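# Load a white part from the tote into the mould nest

## Task

Pick one white plastic part out of the blue tote and put it into the empty nest of the mould closest to the arms on the rotary table, with its narrow end pointing down and pressed fully home. The tote must stay upright in its place with the remaining parts still inside. Finally release, so neither arm is in contact with any movable object.

## Robot and tools

Robot: two arms, left_arm and right_arm. Everything is given in the scene frame: origin at table-top height, halfway between the two arms' nominal bases, +z up, +x out over the table, left_arm on the +y side (arm names do not match image left/right). Each real base sits a little off its nominal spot; a BASES line, if shown, gives the calibrated place.

Gripper: fingers point along the gripper's own +z and close along its y axis. end_effector_position is the point between the finger pads, just behind the fingertips. Reported positions and orientations may be a few centimetres off, more at long reach.

Rows: every motion row is 14 numbers, each in [-1, 1], always for both arms: left_arm dx, dy, dz, rx, ry, rz, opening, then right_arm dx, dy, dz, rx, ry, rz, opening. dx, dy, dz are offsets along scene axes; rx, ry, rz form one rotation vector, turning about the Hand target's position. Scale: 1.0 equals 0.6 m or 180 degrees (so 0.1 is 60 mm or 18 degrees). These six are offsets, counted from the arm's Hand target at the start of the action or move, never from the previous row; repeating an offset moves it again. Six zeros re-command the current Hand target. Opening is absolute, not an offset: +1 fully open (about 87 mm between pads), +0.5 about 69 mm, 0 about 43 mm, -0.5 about 18 mm, -1 closed. Zero is a real opening command, so resend the current opening to leave a gripper unchanged.

execute_actions(actions, cameras): actions is a list of up to 15 row-tables, each run for 15 control steps of 1/30 s; a table with fewer rows repeats its last row. An empty list just returns state and images. cameras selects images: omitted/null/["all"] gives all, [] none; names are cam_head_left, cam_head_right, cam_high, cam_low, cam_left_wrist, cam_right_wrist (896x504 each). An unknown name voids the call.

move(target, speed, blend, opening_speed, blocking, cameras): drives each gripper in a straight line toward its target. target is one 14-number row or a list of up to 15 rows, all offsets from the same starting Hand targets. speed in m/s, 0.002 to 0.5 (default 0.25), one value or one per target; rotation is capped at twice that in rad/s. blend in metres rounds corners between listed targets (0 = stop at each). opening_speed (0.2 or more, per second on the -1..+1 scale) ramps the fingers. Paths last at least 0.5 s and are cut at 10 s. They do not avoid obstacles or the other arm. Faster moves lag and stray more and hit harder; aiming further beyond a contact presses harder. Don't route a gripper close past its own arm's base; go around it. New openings on later targets are applied with all arms paused. The result adds a move: line: done (within 10 mm and 2 degrees), off_target, moving, held, fault, and limits such as paced (pose clipped) or held (steps withheld). Done does not mean no contact. blocking=false returns after about 0.5 s while the move continues.

wait(seconds 0 to 10): lets time pass with commands held; a running move continues. stop: brakes the running move (needs room). zoom_image(camera, region [x0,y0,x1,y1] pixels, max 504x504): closer look at the latest image of a camera in the last result. finished_scene(scene): ends the scene, cannot be undone; call it only when the part is seated and both grippers are clear.

Controller behaviour: each step the commanded pose is clipped to within 100 mm and 20 degrees of the measured pose. Hand target in results is the last commanded (clipped) pose; the gripper often stops short of it, so check position and tilt after each move and send the remaining offset, or correct tilt. Small moves may not happen or go sideways. An arm blocked by an object keeps pressing until commanded back past its gripper. Near the first joint's axis, a small gripper motion can swing the whole arm.

Gripping: grip_measured is on the same scale as opening. To hold a part, command about 0.04 below the reading at first contact (less for a lighter grip). Readings can be off by about 1 mm. Close gently; fast closes squeeze hard. Parts may get brief tugs or pushes.

Joint velocities reading within noise means that arm is still. Joint torques include gravity and wrap at ±28 N m on joints 1 to 3. Joint ranges (rad): waist -2.618 to 3.054, shoulder 0 to 3.142, elbow 0 to 3.142 (straight 2.901), wrist pitch ±1.571, wrist yaw ±1.571, wrist roll ±2.094.

Heat: holding loads, staying stretched out or pushing against something heats motors. MOTOR HOT appears at 75 °C; at 90 °C an OVER-TEMPERATURE FAULT folds that arm away for the rest of the scene; at 100 °C it goes limp.

Avoid: dropping the part, releasing it while it moves, knocking over or moving the tote, anything leaving the table, collisions or squeezing between the two arms (can end the scene), and hard slams or pushes. Camera calibration (K, distortion, T_world_to_cam) is provided per camera and may be slightly off; wrist images can lag during motion.

Each tool is called after "Emit:" by a JSON object that holds its "op" and its "data", one argument or row to a line.

## Session

Emit:
{"op": "execute_actions", "data": {
  "actions": []
}}

Scene clock: 0.00 s.
left_arm: end_effector_position=(+0.1813, +0.0587, +0.1706) grip_measured=+1.000 end_effector_quat_wxyz=(+0.381, +0.107, +0.910, +0.125) | right_arm: end_effector_position=(+0.4298, -0.5410, +0.2845) grip_measured=+0.985 end_effector_quat_wxyz=(+0.454, -0.058, +0.884, +0.100)
Joint positions: left_arm=[-1.371 1.684 1.377 -1.277 -0.824 -1.154 1] | right_arm=[-0.527 1.9 1.947 -0.845 -0.654 -0.408 0.993]
Joint velocities: within noise
Joint torques (N m): no reading
Motor temperatures (°C): left_arm=[30 35 38 29 27 29 29] | right_arm=[31 41 36 30 27 28 31]
Heat: left arm: 38 °C; right arm: 41 °C.
Hand target: left_arm +0.1818, +0.0576, +0.1733; +0.383, +0.105, +0.910, +0.121 | right_arm +0.4302, -0.5411, +0.2951; +0.464, -0.063, +0.878, +0.093
Tool commands: left_gripper/opening=+1.0 right_gripper/opening=+1.0

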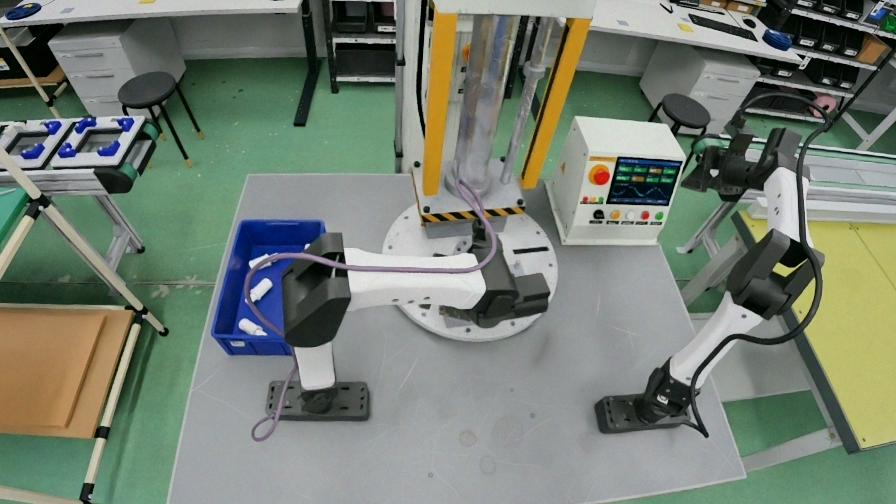

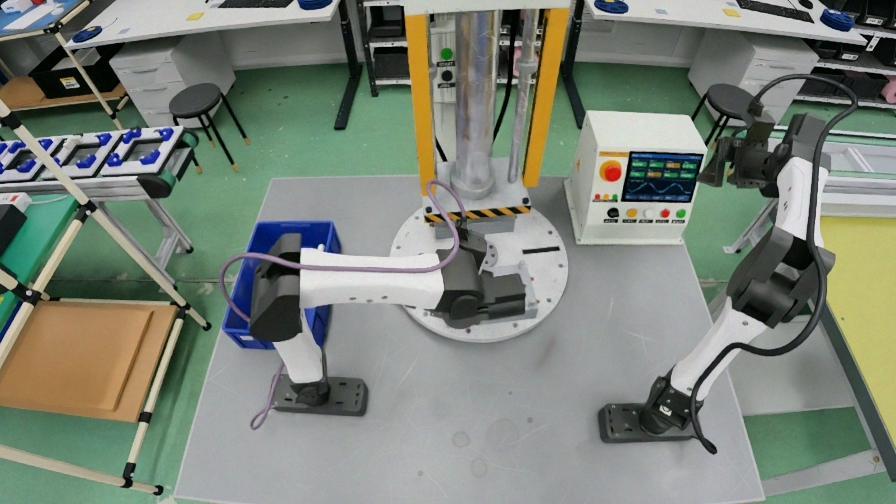

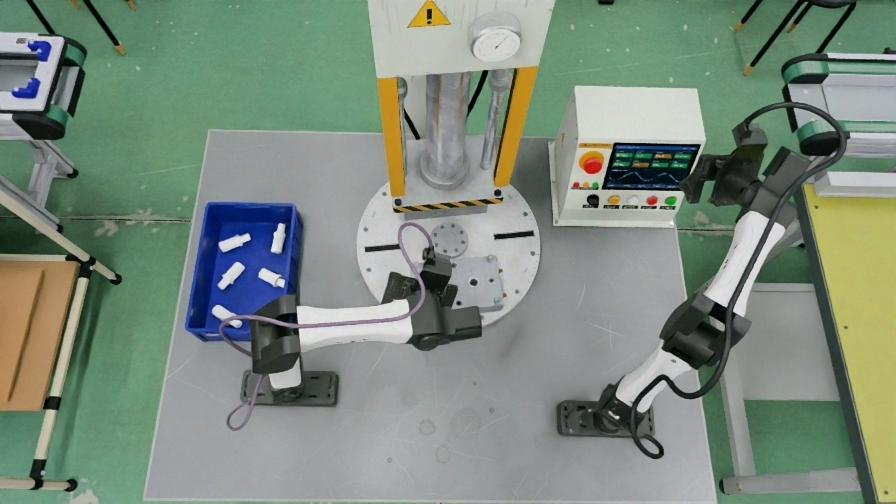

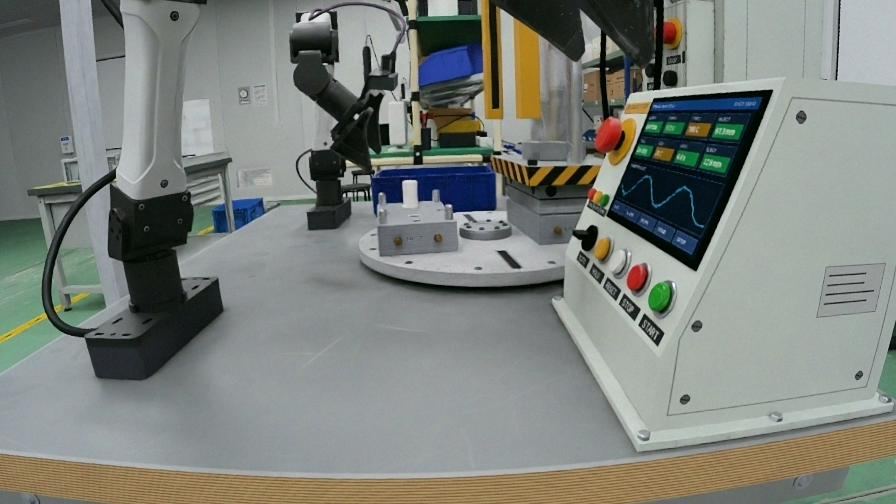

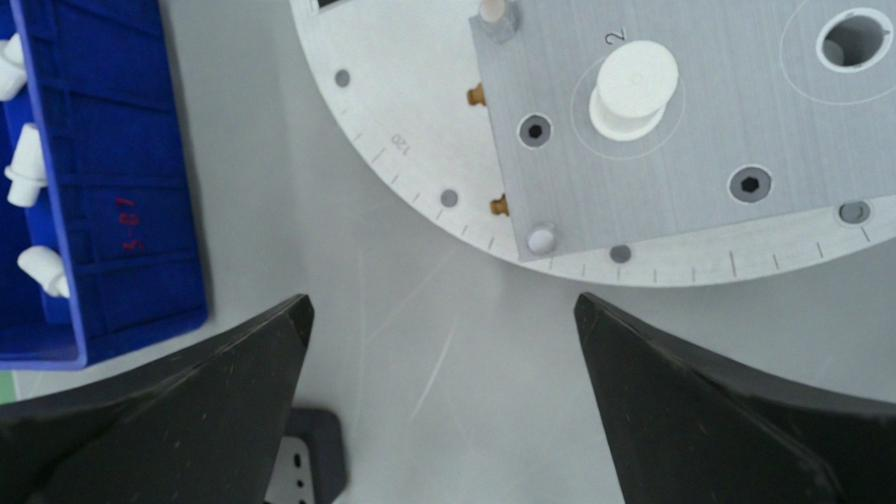

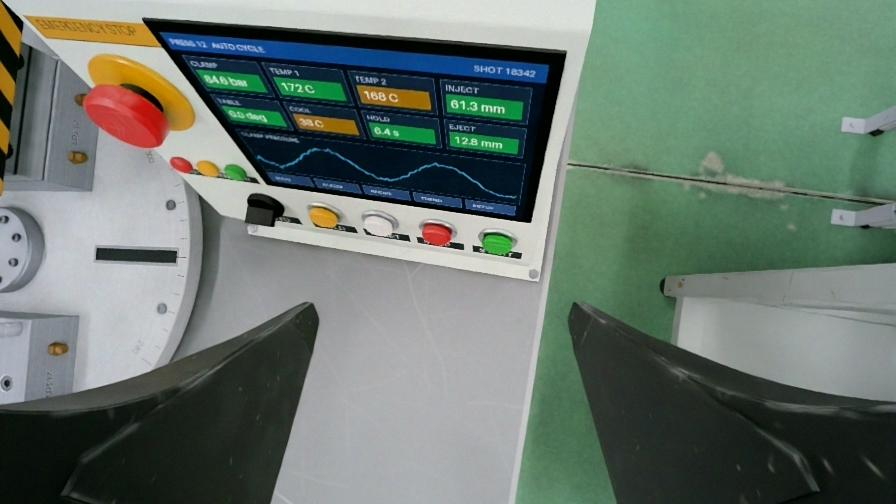

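Emit:
{"op": "zoom_image", "data": {
  "camera": "cam_high",
  "region": [180, 190, 320, 350]
}}

Emit:
{"op": "zoom_image", "data": {
  "camera": "cam_low",
  "region": [350, 150, 550, 290]
}}

Emit:
{"op": "zoom_image", "data": {
  "camera": "cam_left_wrist",
  "region": [450, 0, 896, 280]
}}

Scaled by 3.150 from the camera's 896x504 image, which has a finer 1280x720 frame.

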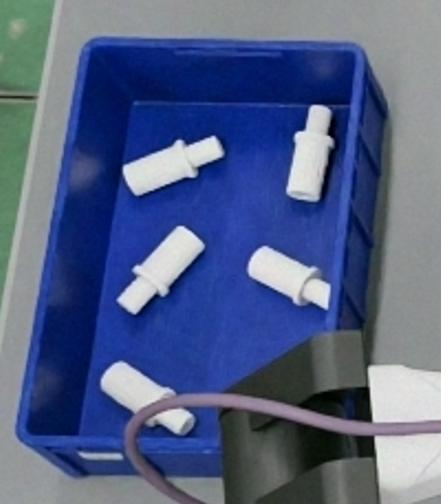

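Scaled by 2.520 from the camera's 896x504 image, which has a finer 1280x720 frame.

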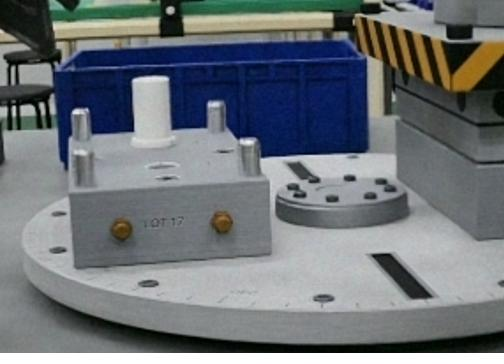

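Scaled by 1.130 from the camera's 896x504 image, which has a finer 1280x720 frame.

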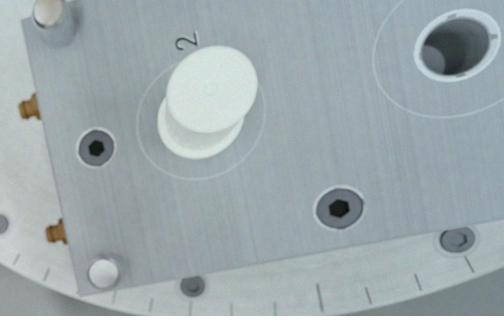

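Emit:
{"op": "move", "data": {
  "target": [0.165,0.714,0.095,0.0105,0.2653,-0.1386,0.3,0,0,0,0,0,0,1],
  "speed": 0.3
}}

Emit:
{"op": "zoom_image", "data": {
  "camera": "cam_head_left",
  "region": [370, 180, 590, 350]
}}

Emit:
{"op": "zoom_image", "data": {
  "camera": "cam_high",
  "region": [340, 180, 560, 350]
}}

Emit:
{"op": "zoom_image", "data": {
  "camera": "cam_head_right",
  "region": [370, 180, 590, 350]
}}

Scene clock: 63.53 s.
left_arm: end_effector_position=(+0.2788, +0.4848, +0.2279) grip_measured=+0.300 end_effector_quat_wxyz=(+0.013, +0.335, +0.942, +0.019) | right_arm: end_effector_position=(+0.4298, -0.5410, +0.2845) grip_measured=+0.985 end_effector_quat_wxyz=(+0.454, -0.058, +0.884, +0.100)
Joint positions: left_arm=[0.473 1.738 1.785 -1.572 -0.008 1.144 0.65] | right_arm=[-0.527 1.9 1.947 -0.845 -0.654 -0.408 0.993]
Joint velocities: within noise
Joint torques (N m): left_arm=[0.77 -5.83 8.99 0.24 0.21 0.1] | right_arm=[-0.38 -8.94 7.3 1.73 -0.24 -0.01]
Motor temperatures (°C): left_arm=[30 39 41 29 28 29 28] | right_arm=[31 51 42 33 27 28 31]
Heat: left arm: 41 °C; right arm: 51 °C.
Hand target: left_arm +0.2809, +0.4858, +0.2302; +0.000, +0.339, +0.941, +0.000 | right_arm +0.4302, -0.5411, +0.2951; +0.464, -0.063, +0.878, +0.093
Off the commanded pose: left_arm 0.003 m, 3 deg | right_arm 0.011 m, 2 deg.
joint sent to its limit (left arm) — joint 4 (wrist pitch), lower limit. The joint targets are off in orientation, not in position.
move: off_target (left_arm, right_arm)
camera_calibration:
cam_left_wrist: T_world_to_cam=[[-0.626003, -0.778962, -0.036579, 0.557189], [-0.520691, 0.382608, 0.763212, -0.192537], [-0.580518, 0.496819, -0.645112, 0.202889], [0, 0, 0, 1]] pos_world=[0.36633, 0.406896, 0.298214]

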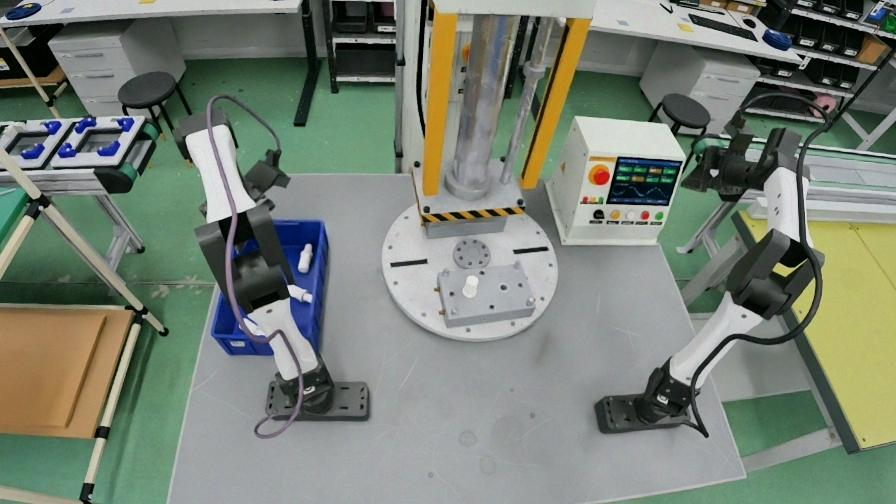

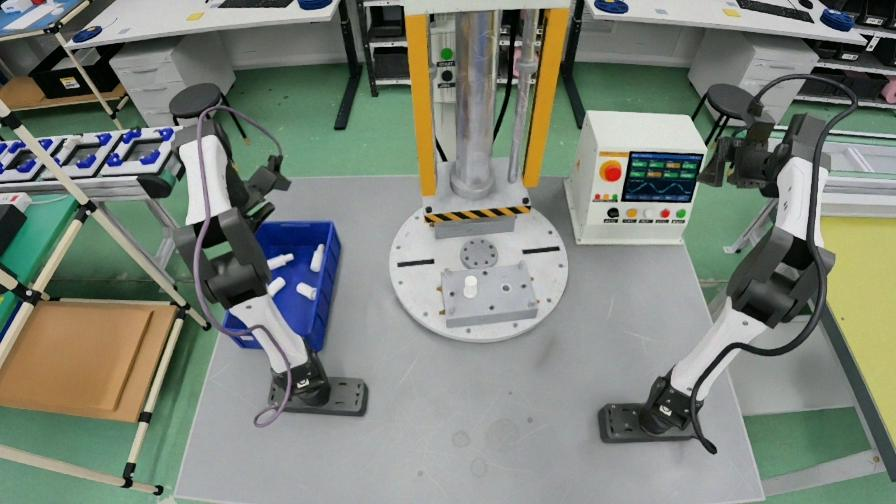

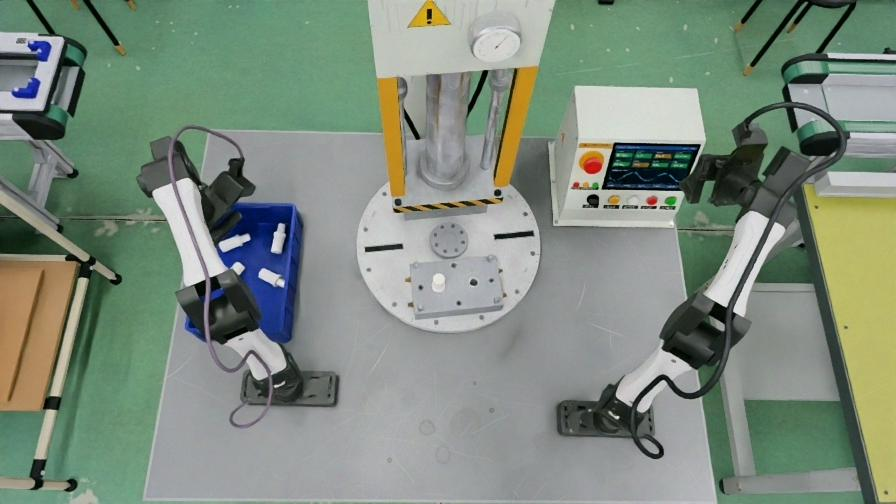

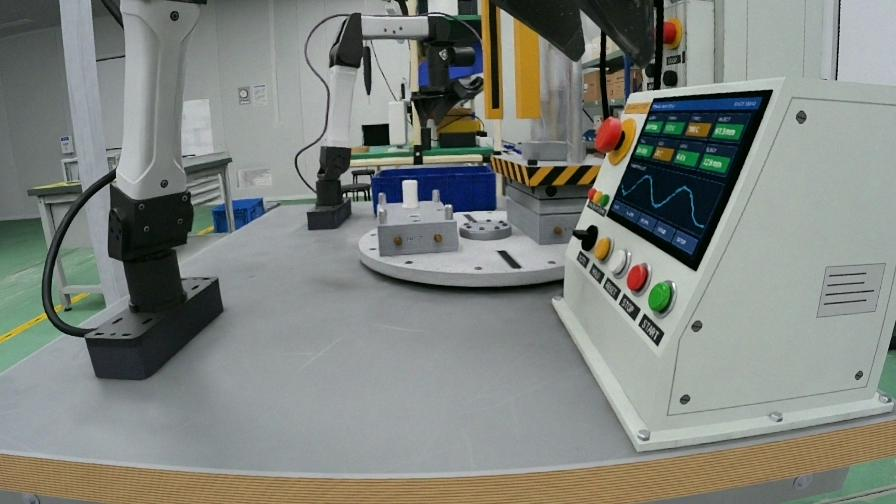

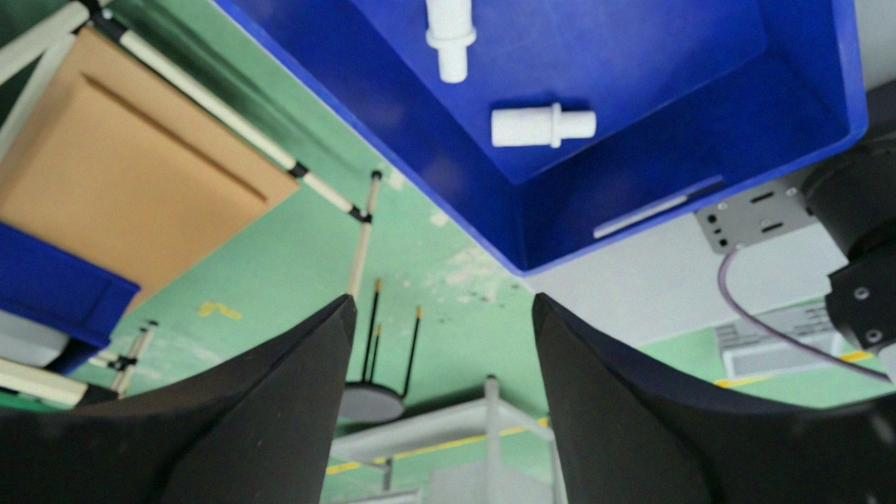

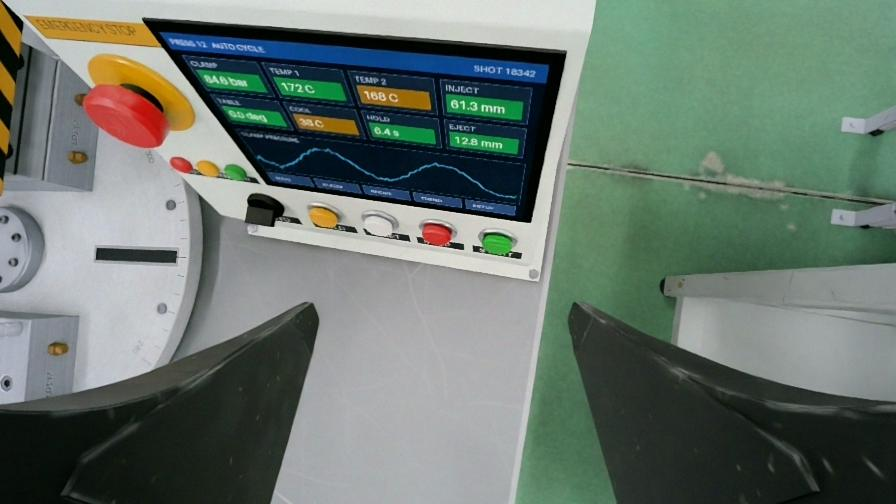

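Scaled by 2.291 from the camera's 896x504 image, which has a finer 1280x720 frame.

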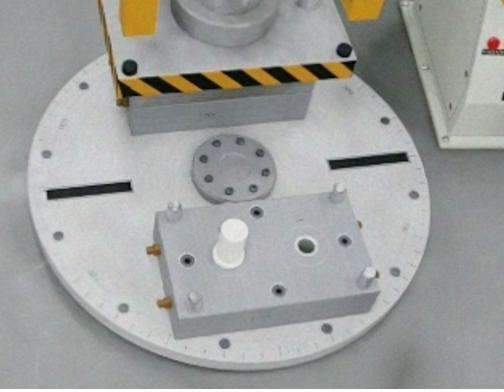

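Scaled by 2.291 from the camera's 896x504 image, which has a finer 1280x720 frame.

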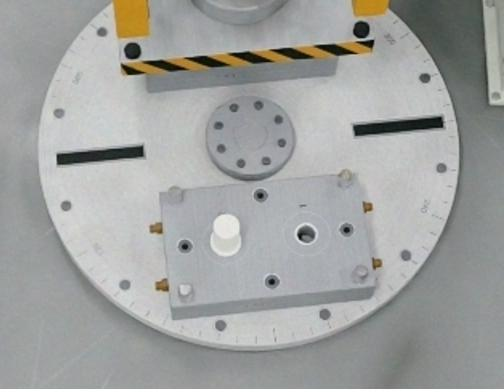

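Scaled by 2.291 from the camera's 896x504 image, which has a finer 1280x720 frame.

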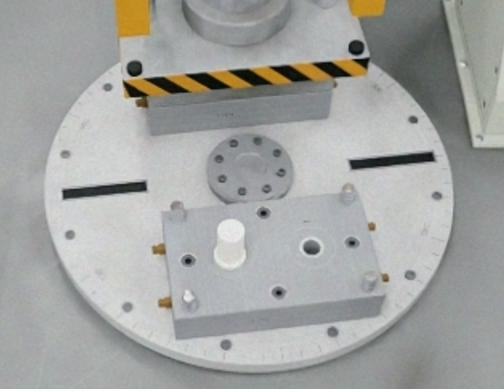

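Emit:
{"op": "move", "data": {
  "target": [0.0235,-0.018,-0.217,0,0,0,0.3,0,0,0,0,0,0,1],
  "cameras": ["cam_left_wrist","cam_high"]
}}

Scene clock: 82.20 s.
left_arm: end_effector_position=(+0.2933, +0.4783, +0.1067) grip_measured=+0.300 end_effector_quat_wxyz=(+0.000, +0.340, +0.940, +0.006) | right_arm: end_effector_position=(+0.4298, -0.5410, +0.2845) grip_measured=+0.985 end_effector_quat_wxyz=(+0.454, -0.058, +0.884, +0.100)
Joint positions: left_arm=[0.435 1.79 1.359 -1.131 -0.008 1.117 0.65] | right_arm=[-0.527 1.9 1.947 -0.845 -0.654 -0.408 0.993]
Joint velocities: within noise
Joint torques (N m): left_arm=[0.2 -6.16 6.16 0.43 0.26 -0.08] | right_arm=[-0.34 -9.02 7.3 1.74 -0.22 0]
Motor temperatures (°C): left_arm=[30 39 43 29 27 29 28] | right_arm=[31 52 43 33 27 28 31]
Heat: left arm: 43 °C; right arm: 52 °C.
Hand target: left_arm +0.2949, +0.4750, +0.1000; -0.001, +0.339, +0.941, +0.000 | right_arm +0.4302, -0.5411, +0.2951; +0.464, -0.063, +0.878, +0.093
Off the commanded pose: left_arm 0.008 m, 1 deg | right_arm 0.011 m, 2 deg.
move: off_target (right_arm)
camera_calibration:
cam_left_wrist: T_world_to_cam=[[-0.634945, -0.772548, -0.00379619, 0.552836], [-0.491733, 0.400348, 0.773253, -0.108002], [-0.595855, 0.49284, -0.634087, 0.141585], [0, 0, 0, 1]] pos_world=[0.382276, 0.400552, 0.175389]
Images, in order (width x height): cam_high 896x504, cam_left_wrist 896x504.

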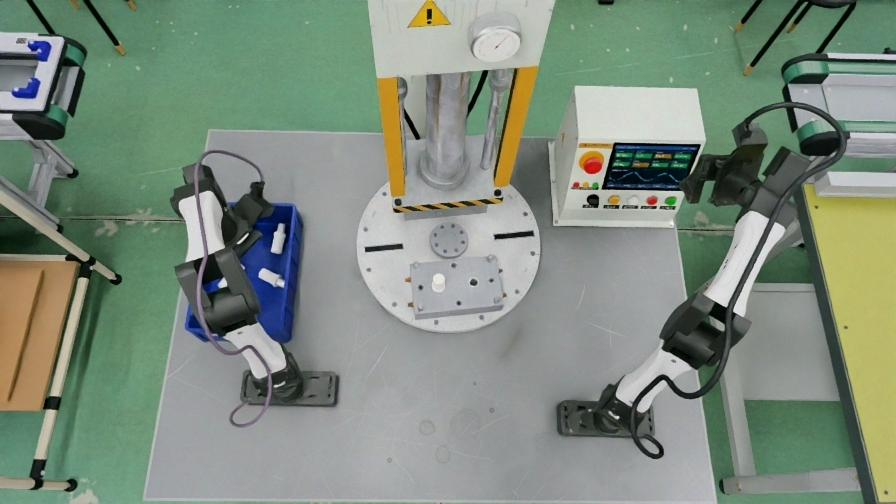

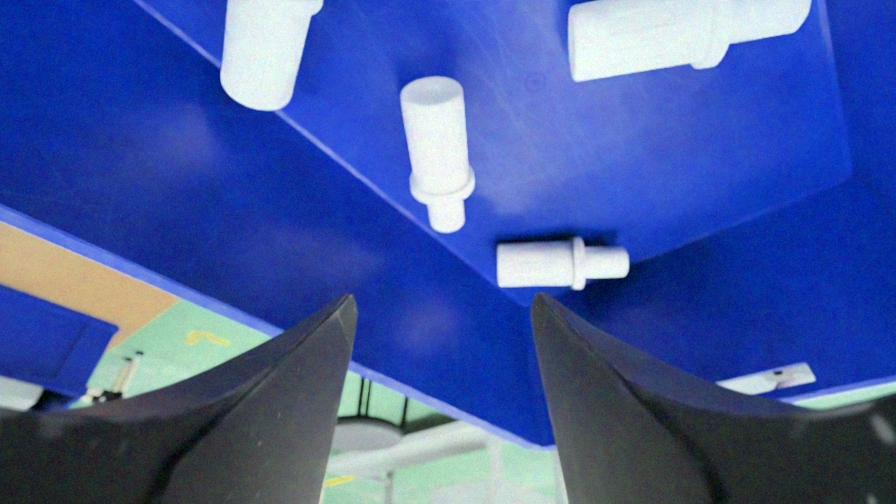

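Emit:
{"op": "move", "data": {
  "target": [0.0052,-0.002,-0.15,0,0,0.028,0.3,0,0,0,0,0,0,1],
  "speed": 0.12,
  "cameras": ["cam_left_wrist","cam_head_right"]
}}

Scene clock: 95.20 s.
left_arm: end_effector_position=(+0.2985, +0.4787, +0.0179) grip_measured=+0.300 end_effector_quat_wxyz=(+0.002, +0.298, +0.954, +0.007) | right_arm: end_effector_position=(+0.4298, -0.5410, +0.2845) grip_measured=+0.985 end_effector_quat_wxyz=(+0.454, -0.058, +0.884, +0.100)
Joint positions: left_arm=[0.435 1.932 1.17 -0.796 -0.008 1.028 0.65] | right_arm=[-0.527 1.9 1.947 -0.845 -0.654 -0.408 0.993]
Joint velocities: within noise
Joint torques (N m): left_arm=[0.1 -6.46 5.44 0.44 0.26 -0.07] | right_arm=[-0.28 -9.02 7.32 1.76 -0.24 -0.01]
Motor temperatures (°C): left_arm=[30 39 43 29 27 29 28] | right_arm=[31 53 43 33 27 28 31]
Heat: left arm: 43 °C; right arm: 53 °C.
Hand target: left_arm +0.2979, +0.4738, +0.0099; -0.001, +0.297, +0.955, -0.001 | right_arm +0.4302, -0.5411, +0.2951; +0.464, -0.063, +0.878, +0.093
Off the commanded pose: left_arm 0.009 m, 1 deg | right_arm 0.011 m, 2 deg.
move: off_target (right_arm)
camera_calibration:
cam_left_wrist: T_world_to_cam=[[-0.563841, -0.825848, -0.00764235, 0.560434], [-0.529058, 0.354074, 0.771187, -0.00360844], [-0.634177, 0.43887, -0.636563, 0.125478], [0, 0, 0, 1]] pos_world=[0.393662, 0.409043, 0.0869405]
Images, in order (width x height): cam_head_right 896x504, cam_left_wrist 896x504.

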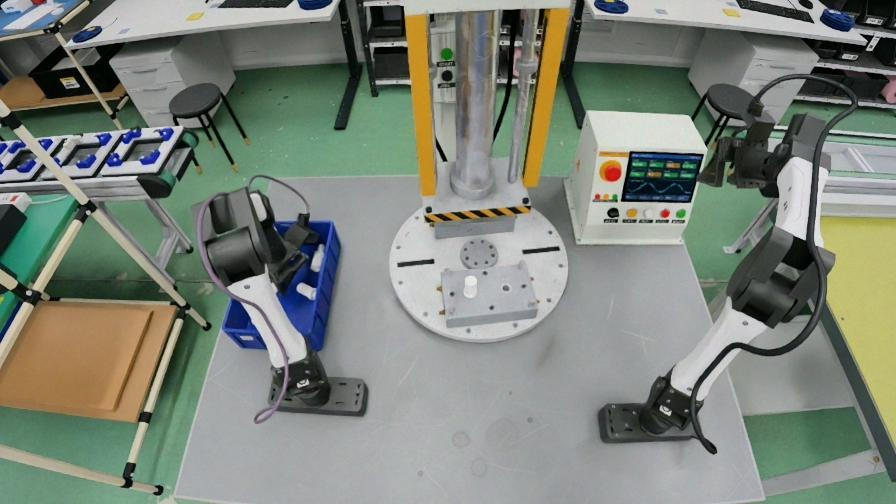

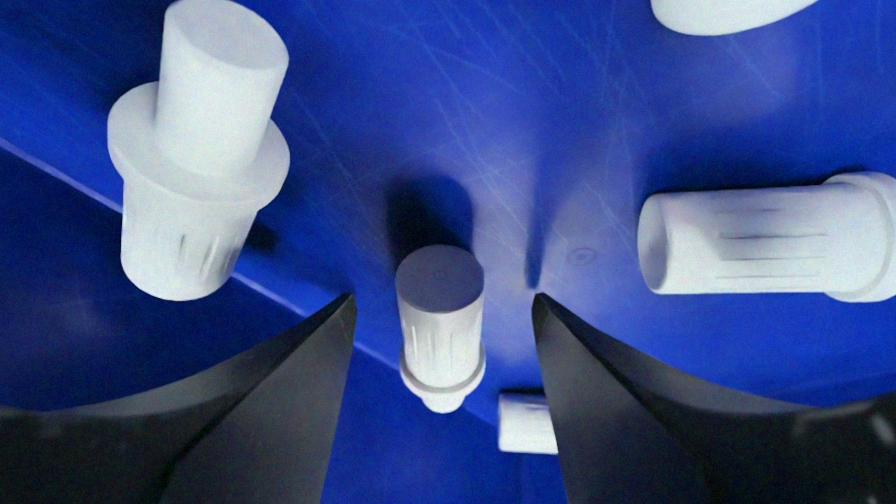

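Emit:
{"op": "move", "data": {
  "target": [0,0,0,0,0,0,-0.7,0,0,0,0,0,0,1],
  "opening_speed": 0.8,
  "cameras": ["cam_left_wrist"]
}}

Scene clock: 101.53 s.
left_arm: end_effector_position=(+0.2988, +0.4787, +0.0179) grip_measured=-0.344 end_effector_quat_wxyz=(+0.003, +0.298, +0.955, +0.008) | right_arm: end_effector_position=(+0.4298, -0.5410, +0.2845) grip_measured=+0.985 end_effector_quat_wxyz=(+0.454, -0.058, +0.884, +0.100)
Joint positions: left_arm=[0.435 1.932 1.17 -0.795 -0.008 1.027 0.328] | right_arm=[-0.527 1.9 1.947 -0.845 -0.654 -0.408 0.993]
Joint velocities: within noise
Joint torques (N m): left_arm=[0.06 -6.48 5.42 0.43 0.27 -0.08] | right_arm=[-0.35 -8.99 7.38 1.73 -0.25 -0.01]
Motor temperatures (°C): left_arm=[30 39 42 29 27 29 28] | right_arm=[31 53 44 33 27 28 31]
Heat: left arm: 42 °C; right arm: 53 °C.
Hand target: left_arm +0.2980, +0.4739, +0.0099; -0.001, +0.297, +0.955, -0.001 | right_arm +0.4302, -0.5411, +0.2951; +0.464, -0.063, +0.878, +0.093
Off the commanded pose: left_arm 0.009 m, 1 deg | right_arm 0.011 m, 2 deg.
move: off_target (right_arm)
camera_calibration:
cam_left_wrist: T_world_to_cam=[[-0.563202, -0.826274, -0.00861805, 0.560676], [-0.530141, 0.353314, 0.770792, -0.00280154], [-0.633841, 0.438681, -0.637028, 0.125577], [0, 0, 0, 1]] pos_world=[0.393885, 0.409174, 0.0869873]
Images, in order (width x height): cam_left_wrist 896x504.

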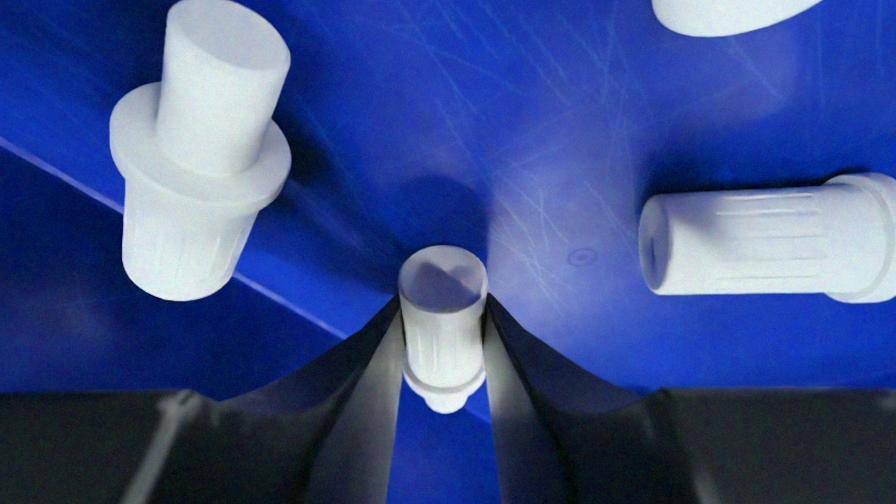

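Emit:
{"op": "move", "data": {
  "target": [
    [0,0,0.3,0,0,0,-0.7,0,0,0,0,0,0,1],
    [-0.0633,-0.93,0.333,-0.2296,-0.4454,0.0634,-0.7,0,0,0,0,0,0,1]
  ],
  "blend": [0.04,0],
  "speed": [0.2,0.28]
}}

Emit:
{"op": "zoom_image", "data": {
  "camera": "cam_low",
  "region": [350, 110, 550, 290]
}}

Scene clock: 139.70 s.
left_arm: end_effector_position=(+0.2594, -0.0814, +0.2111) grip_measured=-0.344 end_effector_quat_wxyz=(+0.694, +0.126, +0.698, -0.127) | right_arm: end_effector_position=(+0.4298, -0.5410, +0.2845) grip_measured=+0.985 end_effector_quat_wxyz=(+0.454, -0.058, +0.884, +0.100)
Joint positions: left_arm=[-1.359 1.75 0.865 0.875 -1.012 -0.012 0.328] | right_arm=[-0.527 1.9 1.947 -0.845 -0.654 -0.408 0.993]
Joint velocities: within noise
Joint torques (N m): left_arm=[0.43 -5.59 8.32 1.69 -0.04 0.09] | right_arm=[-0.23 -9.14 7.38 1.75 -0.23 -0.02]
Motor temperatures (°C): left_arm=[30 41 41 29 27 29 29] | right_arm=[31 54 44 34 27 28 31]
Heat: left arm: 41 °C; right arm: 54 °C.
Hand target: left_arm +0.2599, -0.0841, +0.2096; +0.696, +0.124, +0.696, -0.123 | right_arm +0.4302, -0.5411, +0.2951; +0.464, -0.063, +0.878, +0.093
Off the commanded pose: left_arm 0.003 m, 1 deg | right_arm 0.011 m, 2 deg.
move: off_target (right_arm)
camera_calibration:
cam_left_wrist: T_world_to_cam=[[-0.358912, -0.93332, 0.00983812, 0.0117615], [-0.724924, 0.272102, -0.632807, 0.365489], [0.587934, -0.234254, -0.774247, 0.126683], [0, 0, 0, 1]] pos_world=[0.194692, -0.0587971, 0.329252]

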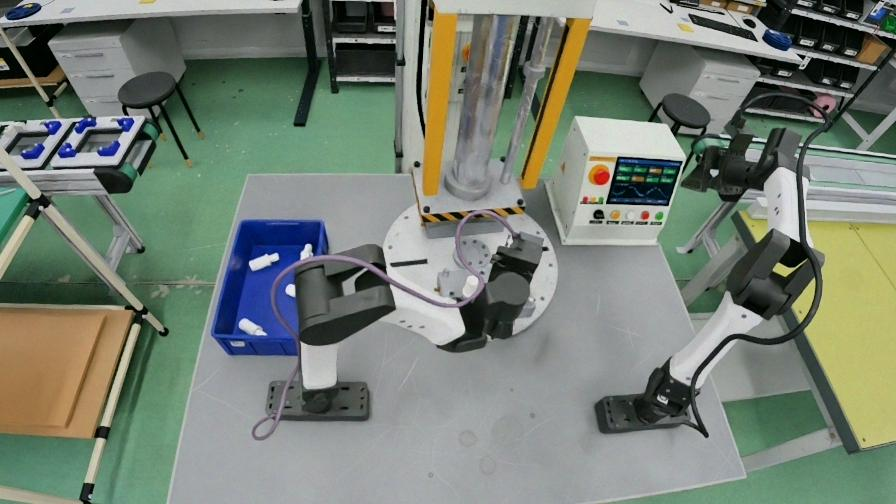

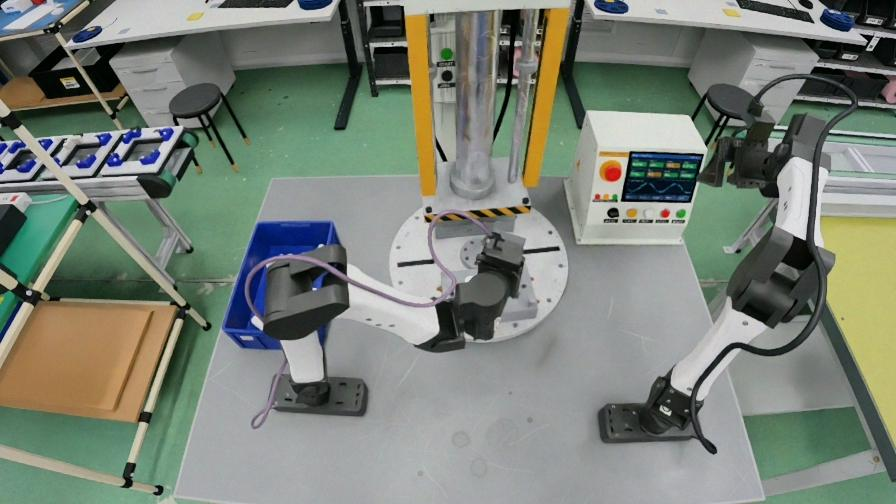

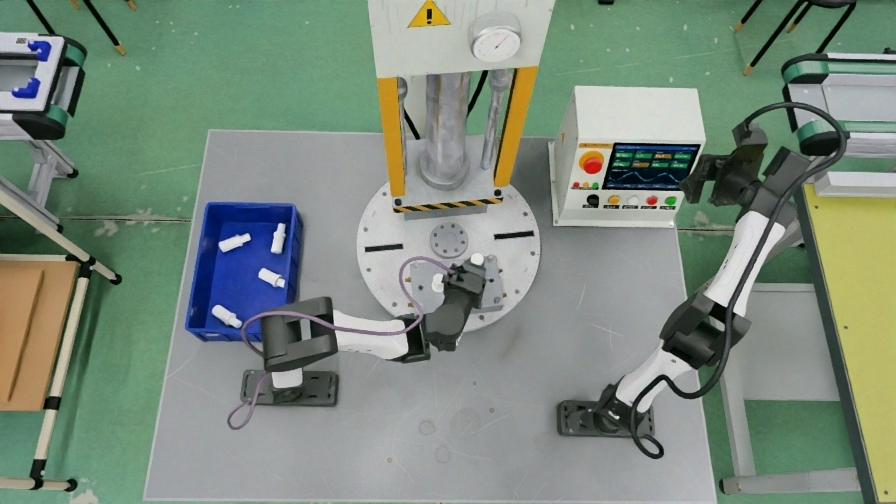

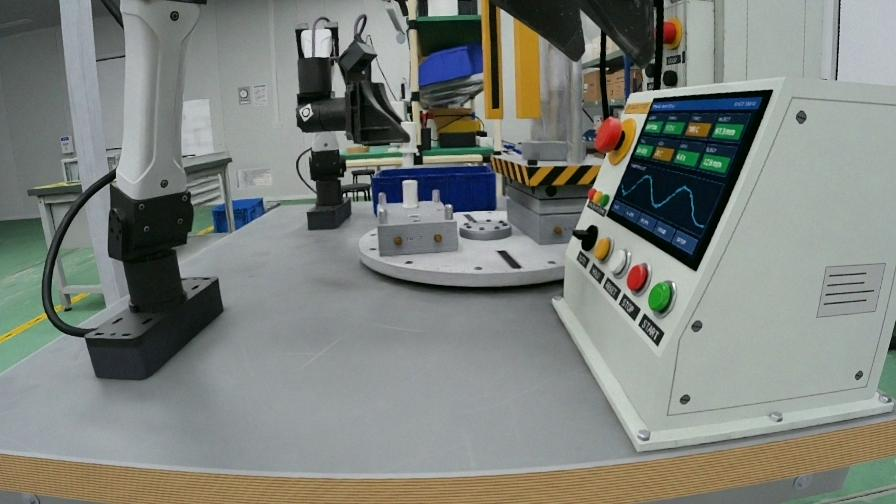

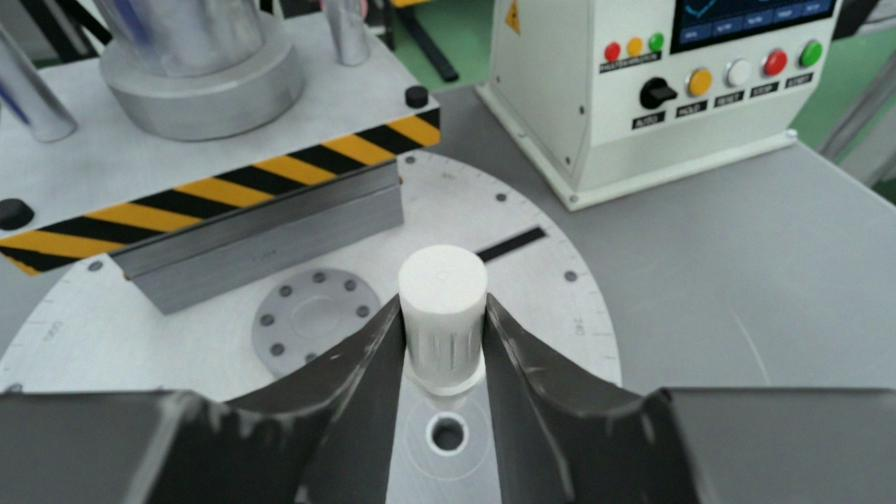

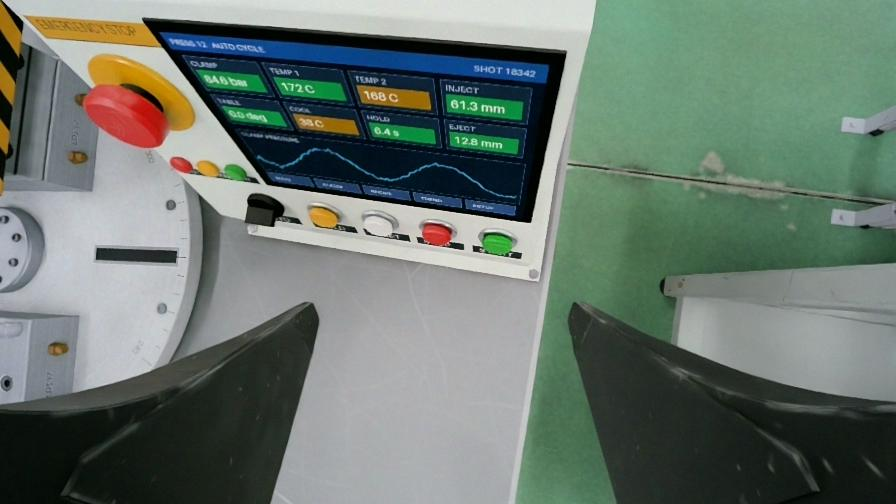

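Scaled by 2.520 from the camera's 896x504 image, which has a finer 1280x720 frame.

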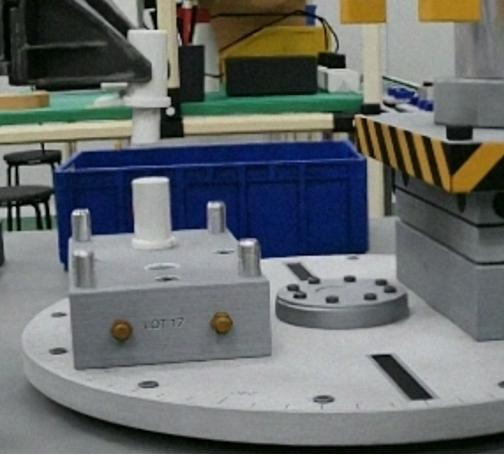

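Emit:
{"op": "move", "data": {
  "target": [0.0043,-0.0038,-0.095,-0.0095,-0.0261,0,-0.7,0,0,0,0,0,0,1],
  "speed": 0.12,
  "cameras": ["cam_low","cam_left_wrist"]
}}

Emit:
{"op": "zoom_image", "data": {
  "camera": "cam_low",
  "region": [350, 110, 550, 290]
}}

Emit:
{"op": "zoom_image", "data": {
  "camera": "cam_left_wrist",
  "region": [340, 230, 550, 504]
}}

Scene clock: 177.30 s.
left_arm: end_effector_position=(+0.2647, -0.0880, +0.1651) grip_measured=-0.344 end_effector_quat_wxyz=(+0.730, +0.104, +0.660, -0.144) | right_arm: end_effector_position=(+0.4298, -0.5410, +0.2845) grip_measured=+0.985 end_effector_quat_wxyz=(+0.454, -0.058, +0.884, +0.100)
Joint positions: left_arm=[-1.357 2.027 0.801 1.428 -1.008 0.134 0.328] | right_arm=[-0.527 1.9 1.947 -0.845 -0.654 -0.408 0.993]
Joint velocities: within noise
Joint torques (N m): left_arm=[0.17 -6.46 4.85 1.34 0.09 0.11] | right_arm=[-0.34 -8.92 7.38 1.75 -0.22 0.01]
Motor temperatures (°C): left_arm=[29 39 44 31 27 29 29] | right_arm=[31 55 45 34 27 28 31]
Heat: left arm: 44 °C; right arm: 55 °C.
Hand target: left_arm +0.2625, -0.0864, +0.1526; +0.726, +0.118, +0.665, -0.128 | right_arm +0.4302, -0.5411, +0.2951; +0.464, -0.063, +0.878, +0.093
Off the commanded pose: left_arm 0.013 m, 3 deg | right_arm 0.011 m, 2 deg.
move: off_target (left_arm, right_arm)
camera_calibration:
cam_left_wrist: T_world_to_cam=[[-0.355872, -0.933524, 0.0434428, 0.00155643], [-0.663317, 0.219573, -0.715401, 0.334721], [0.658305, -0.283408, -0.697362, 0.0507515], [0, 0, 0, 1]] pos_world=[0.18917, -0.0576594, 0.274784]
Images, in order (width x height): cam_low 896x504, cam_left_wrist 896x504.

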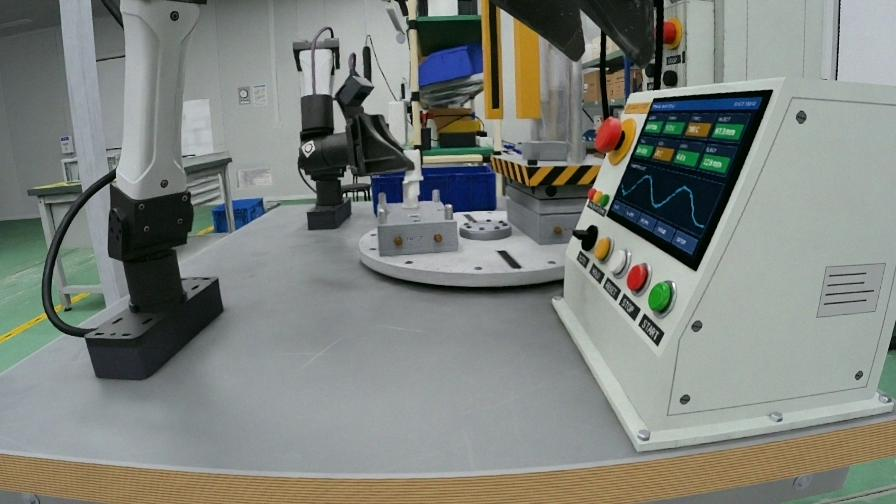

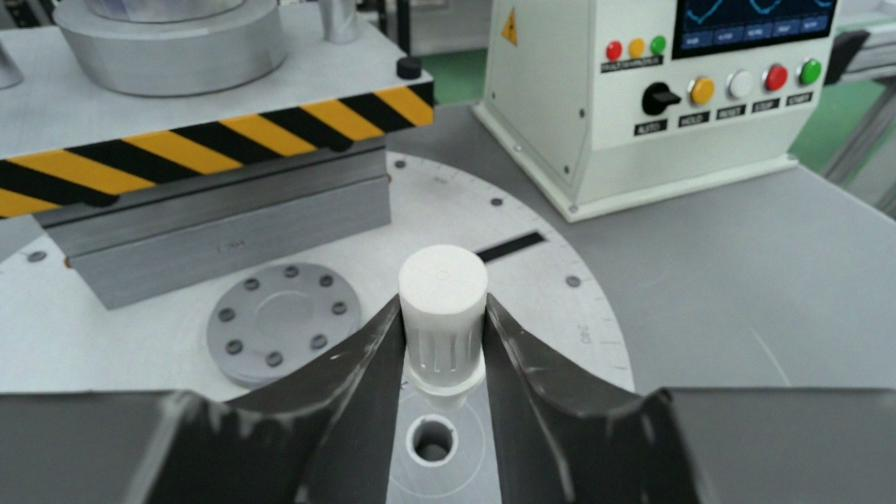

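Scaled by 2.520 from the camera's 896x504 image, which has a finer 1280x720 frame.

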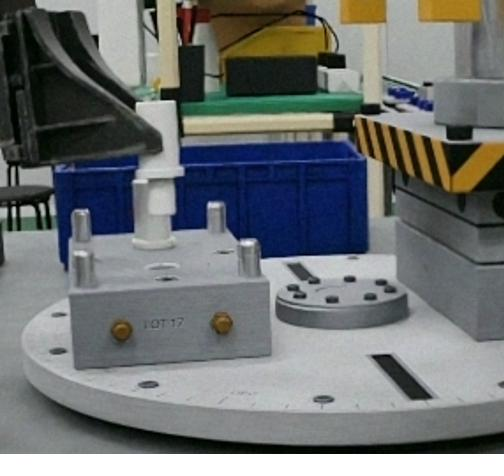

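Scaled by 1.839 from the camera's 896x504 image, which has a finer 1280x720 frame.

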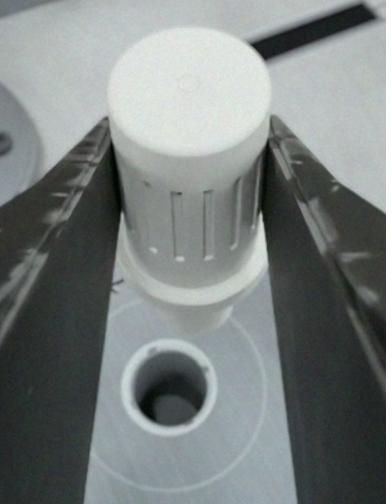

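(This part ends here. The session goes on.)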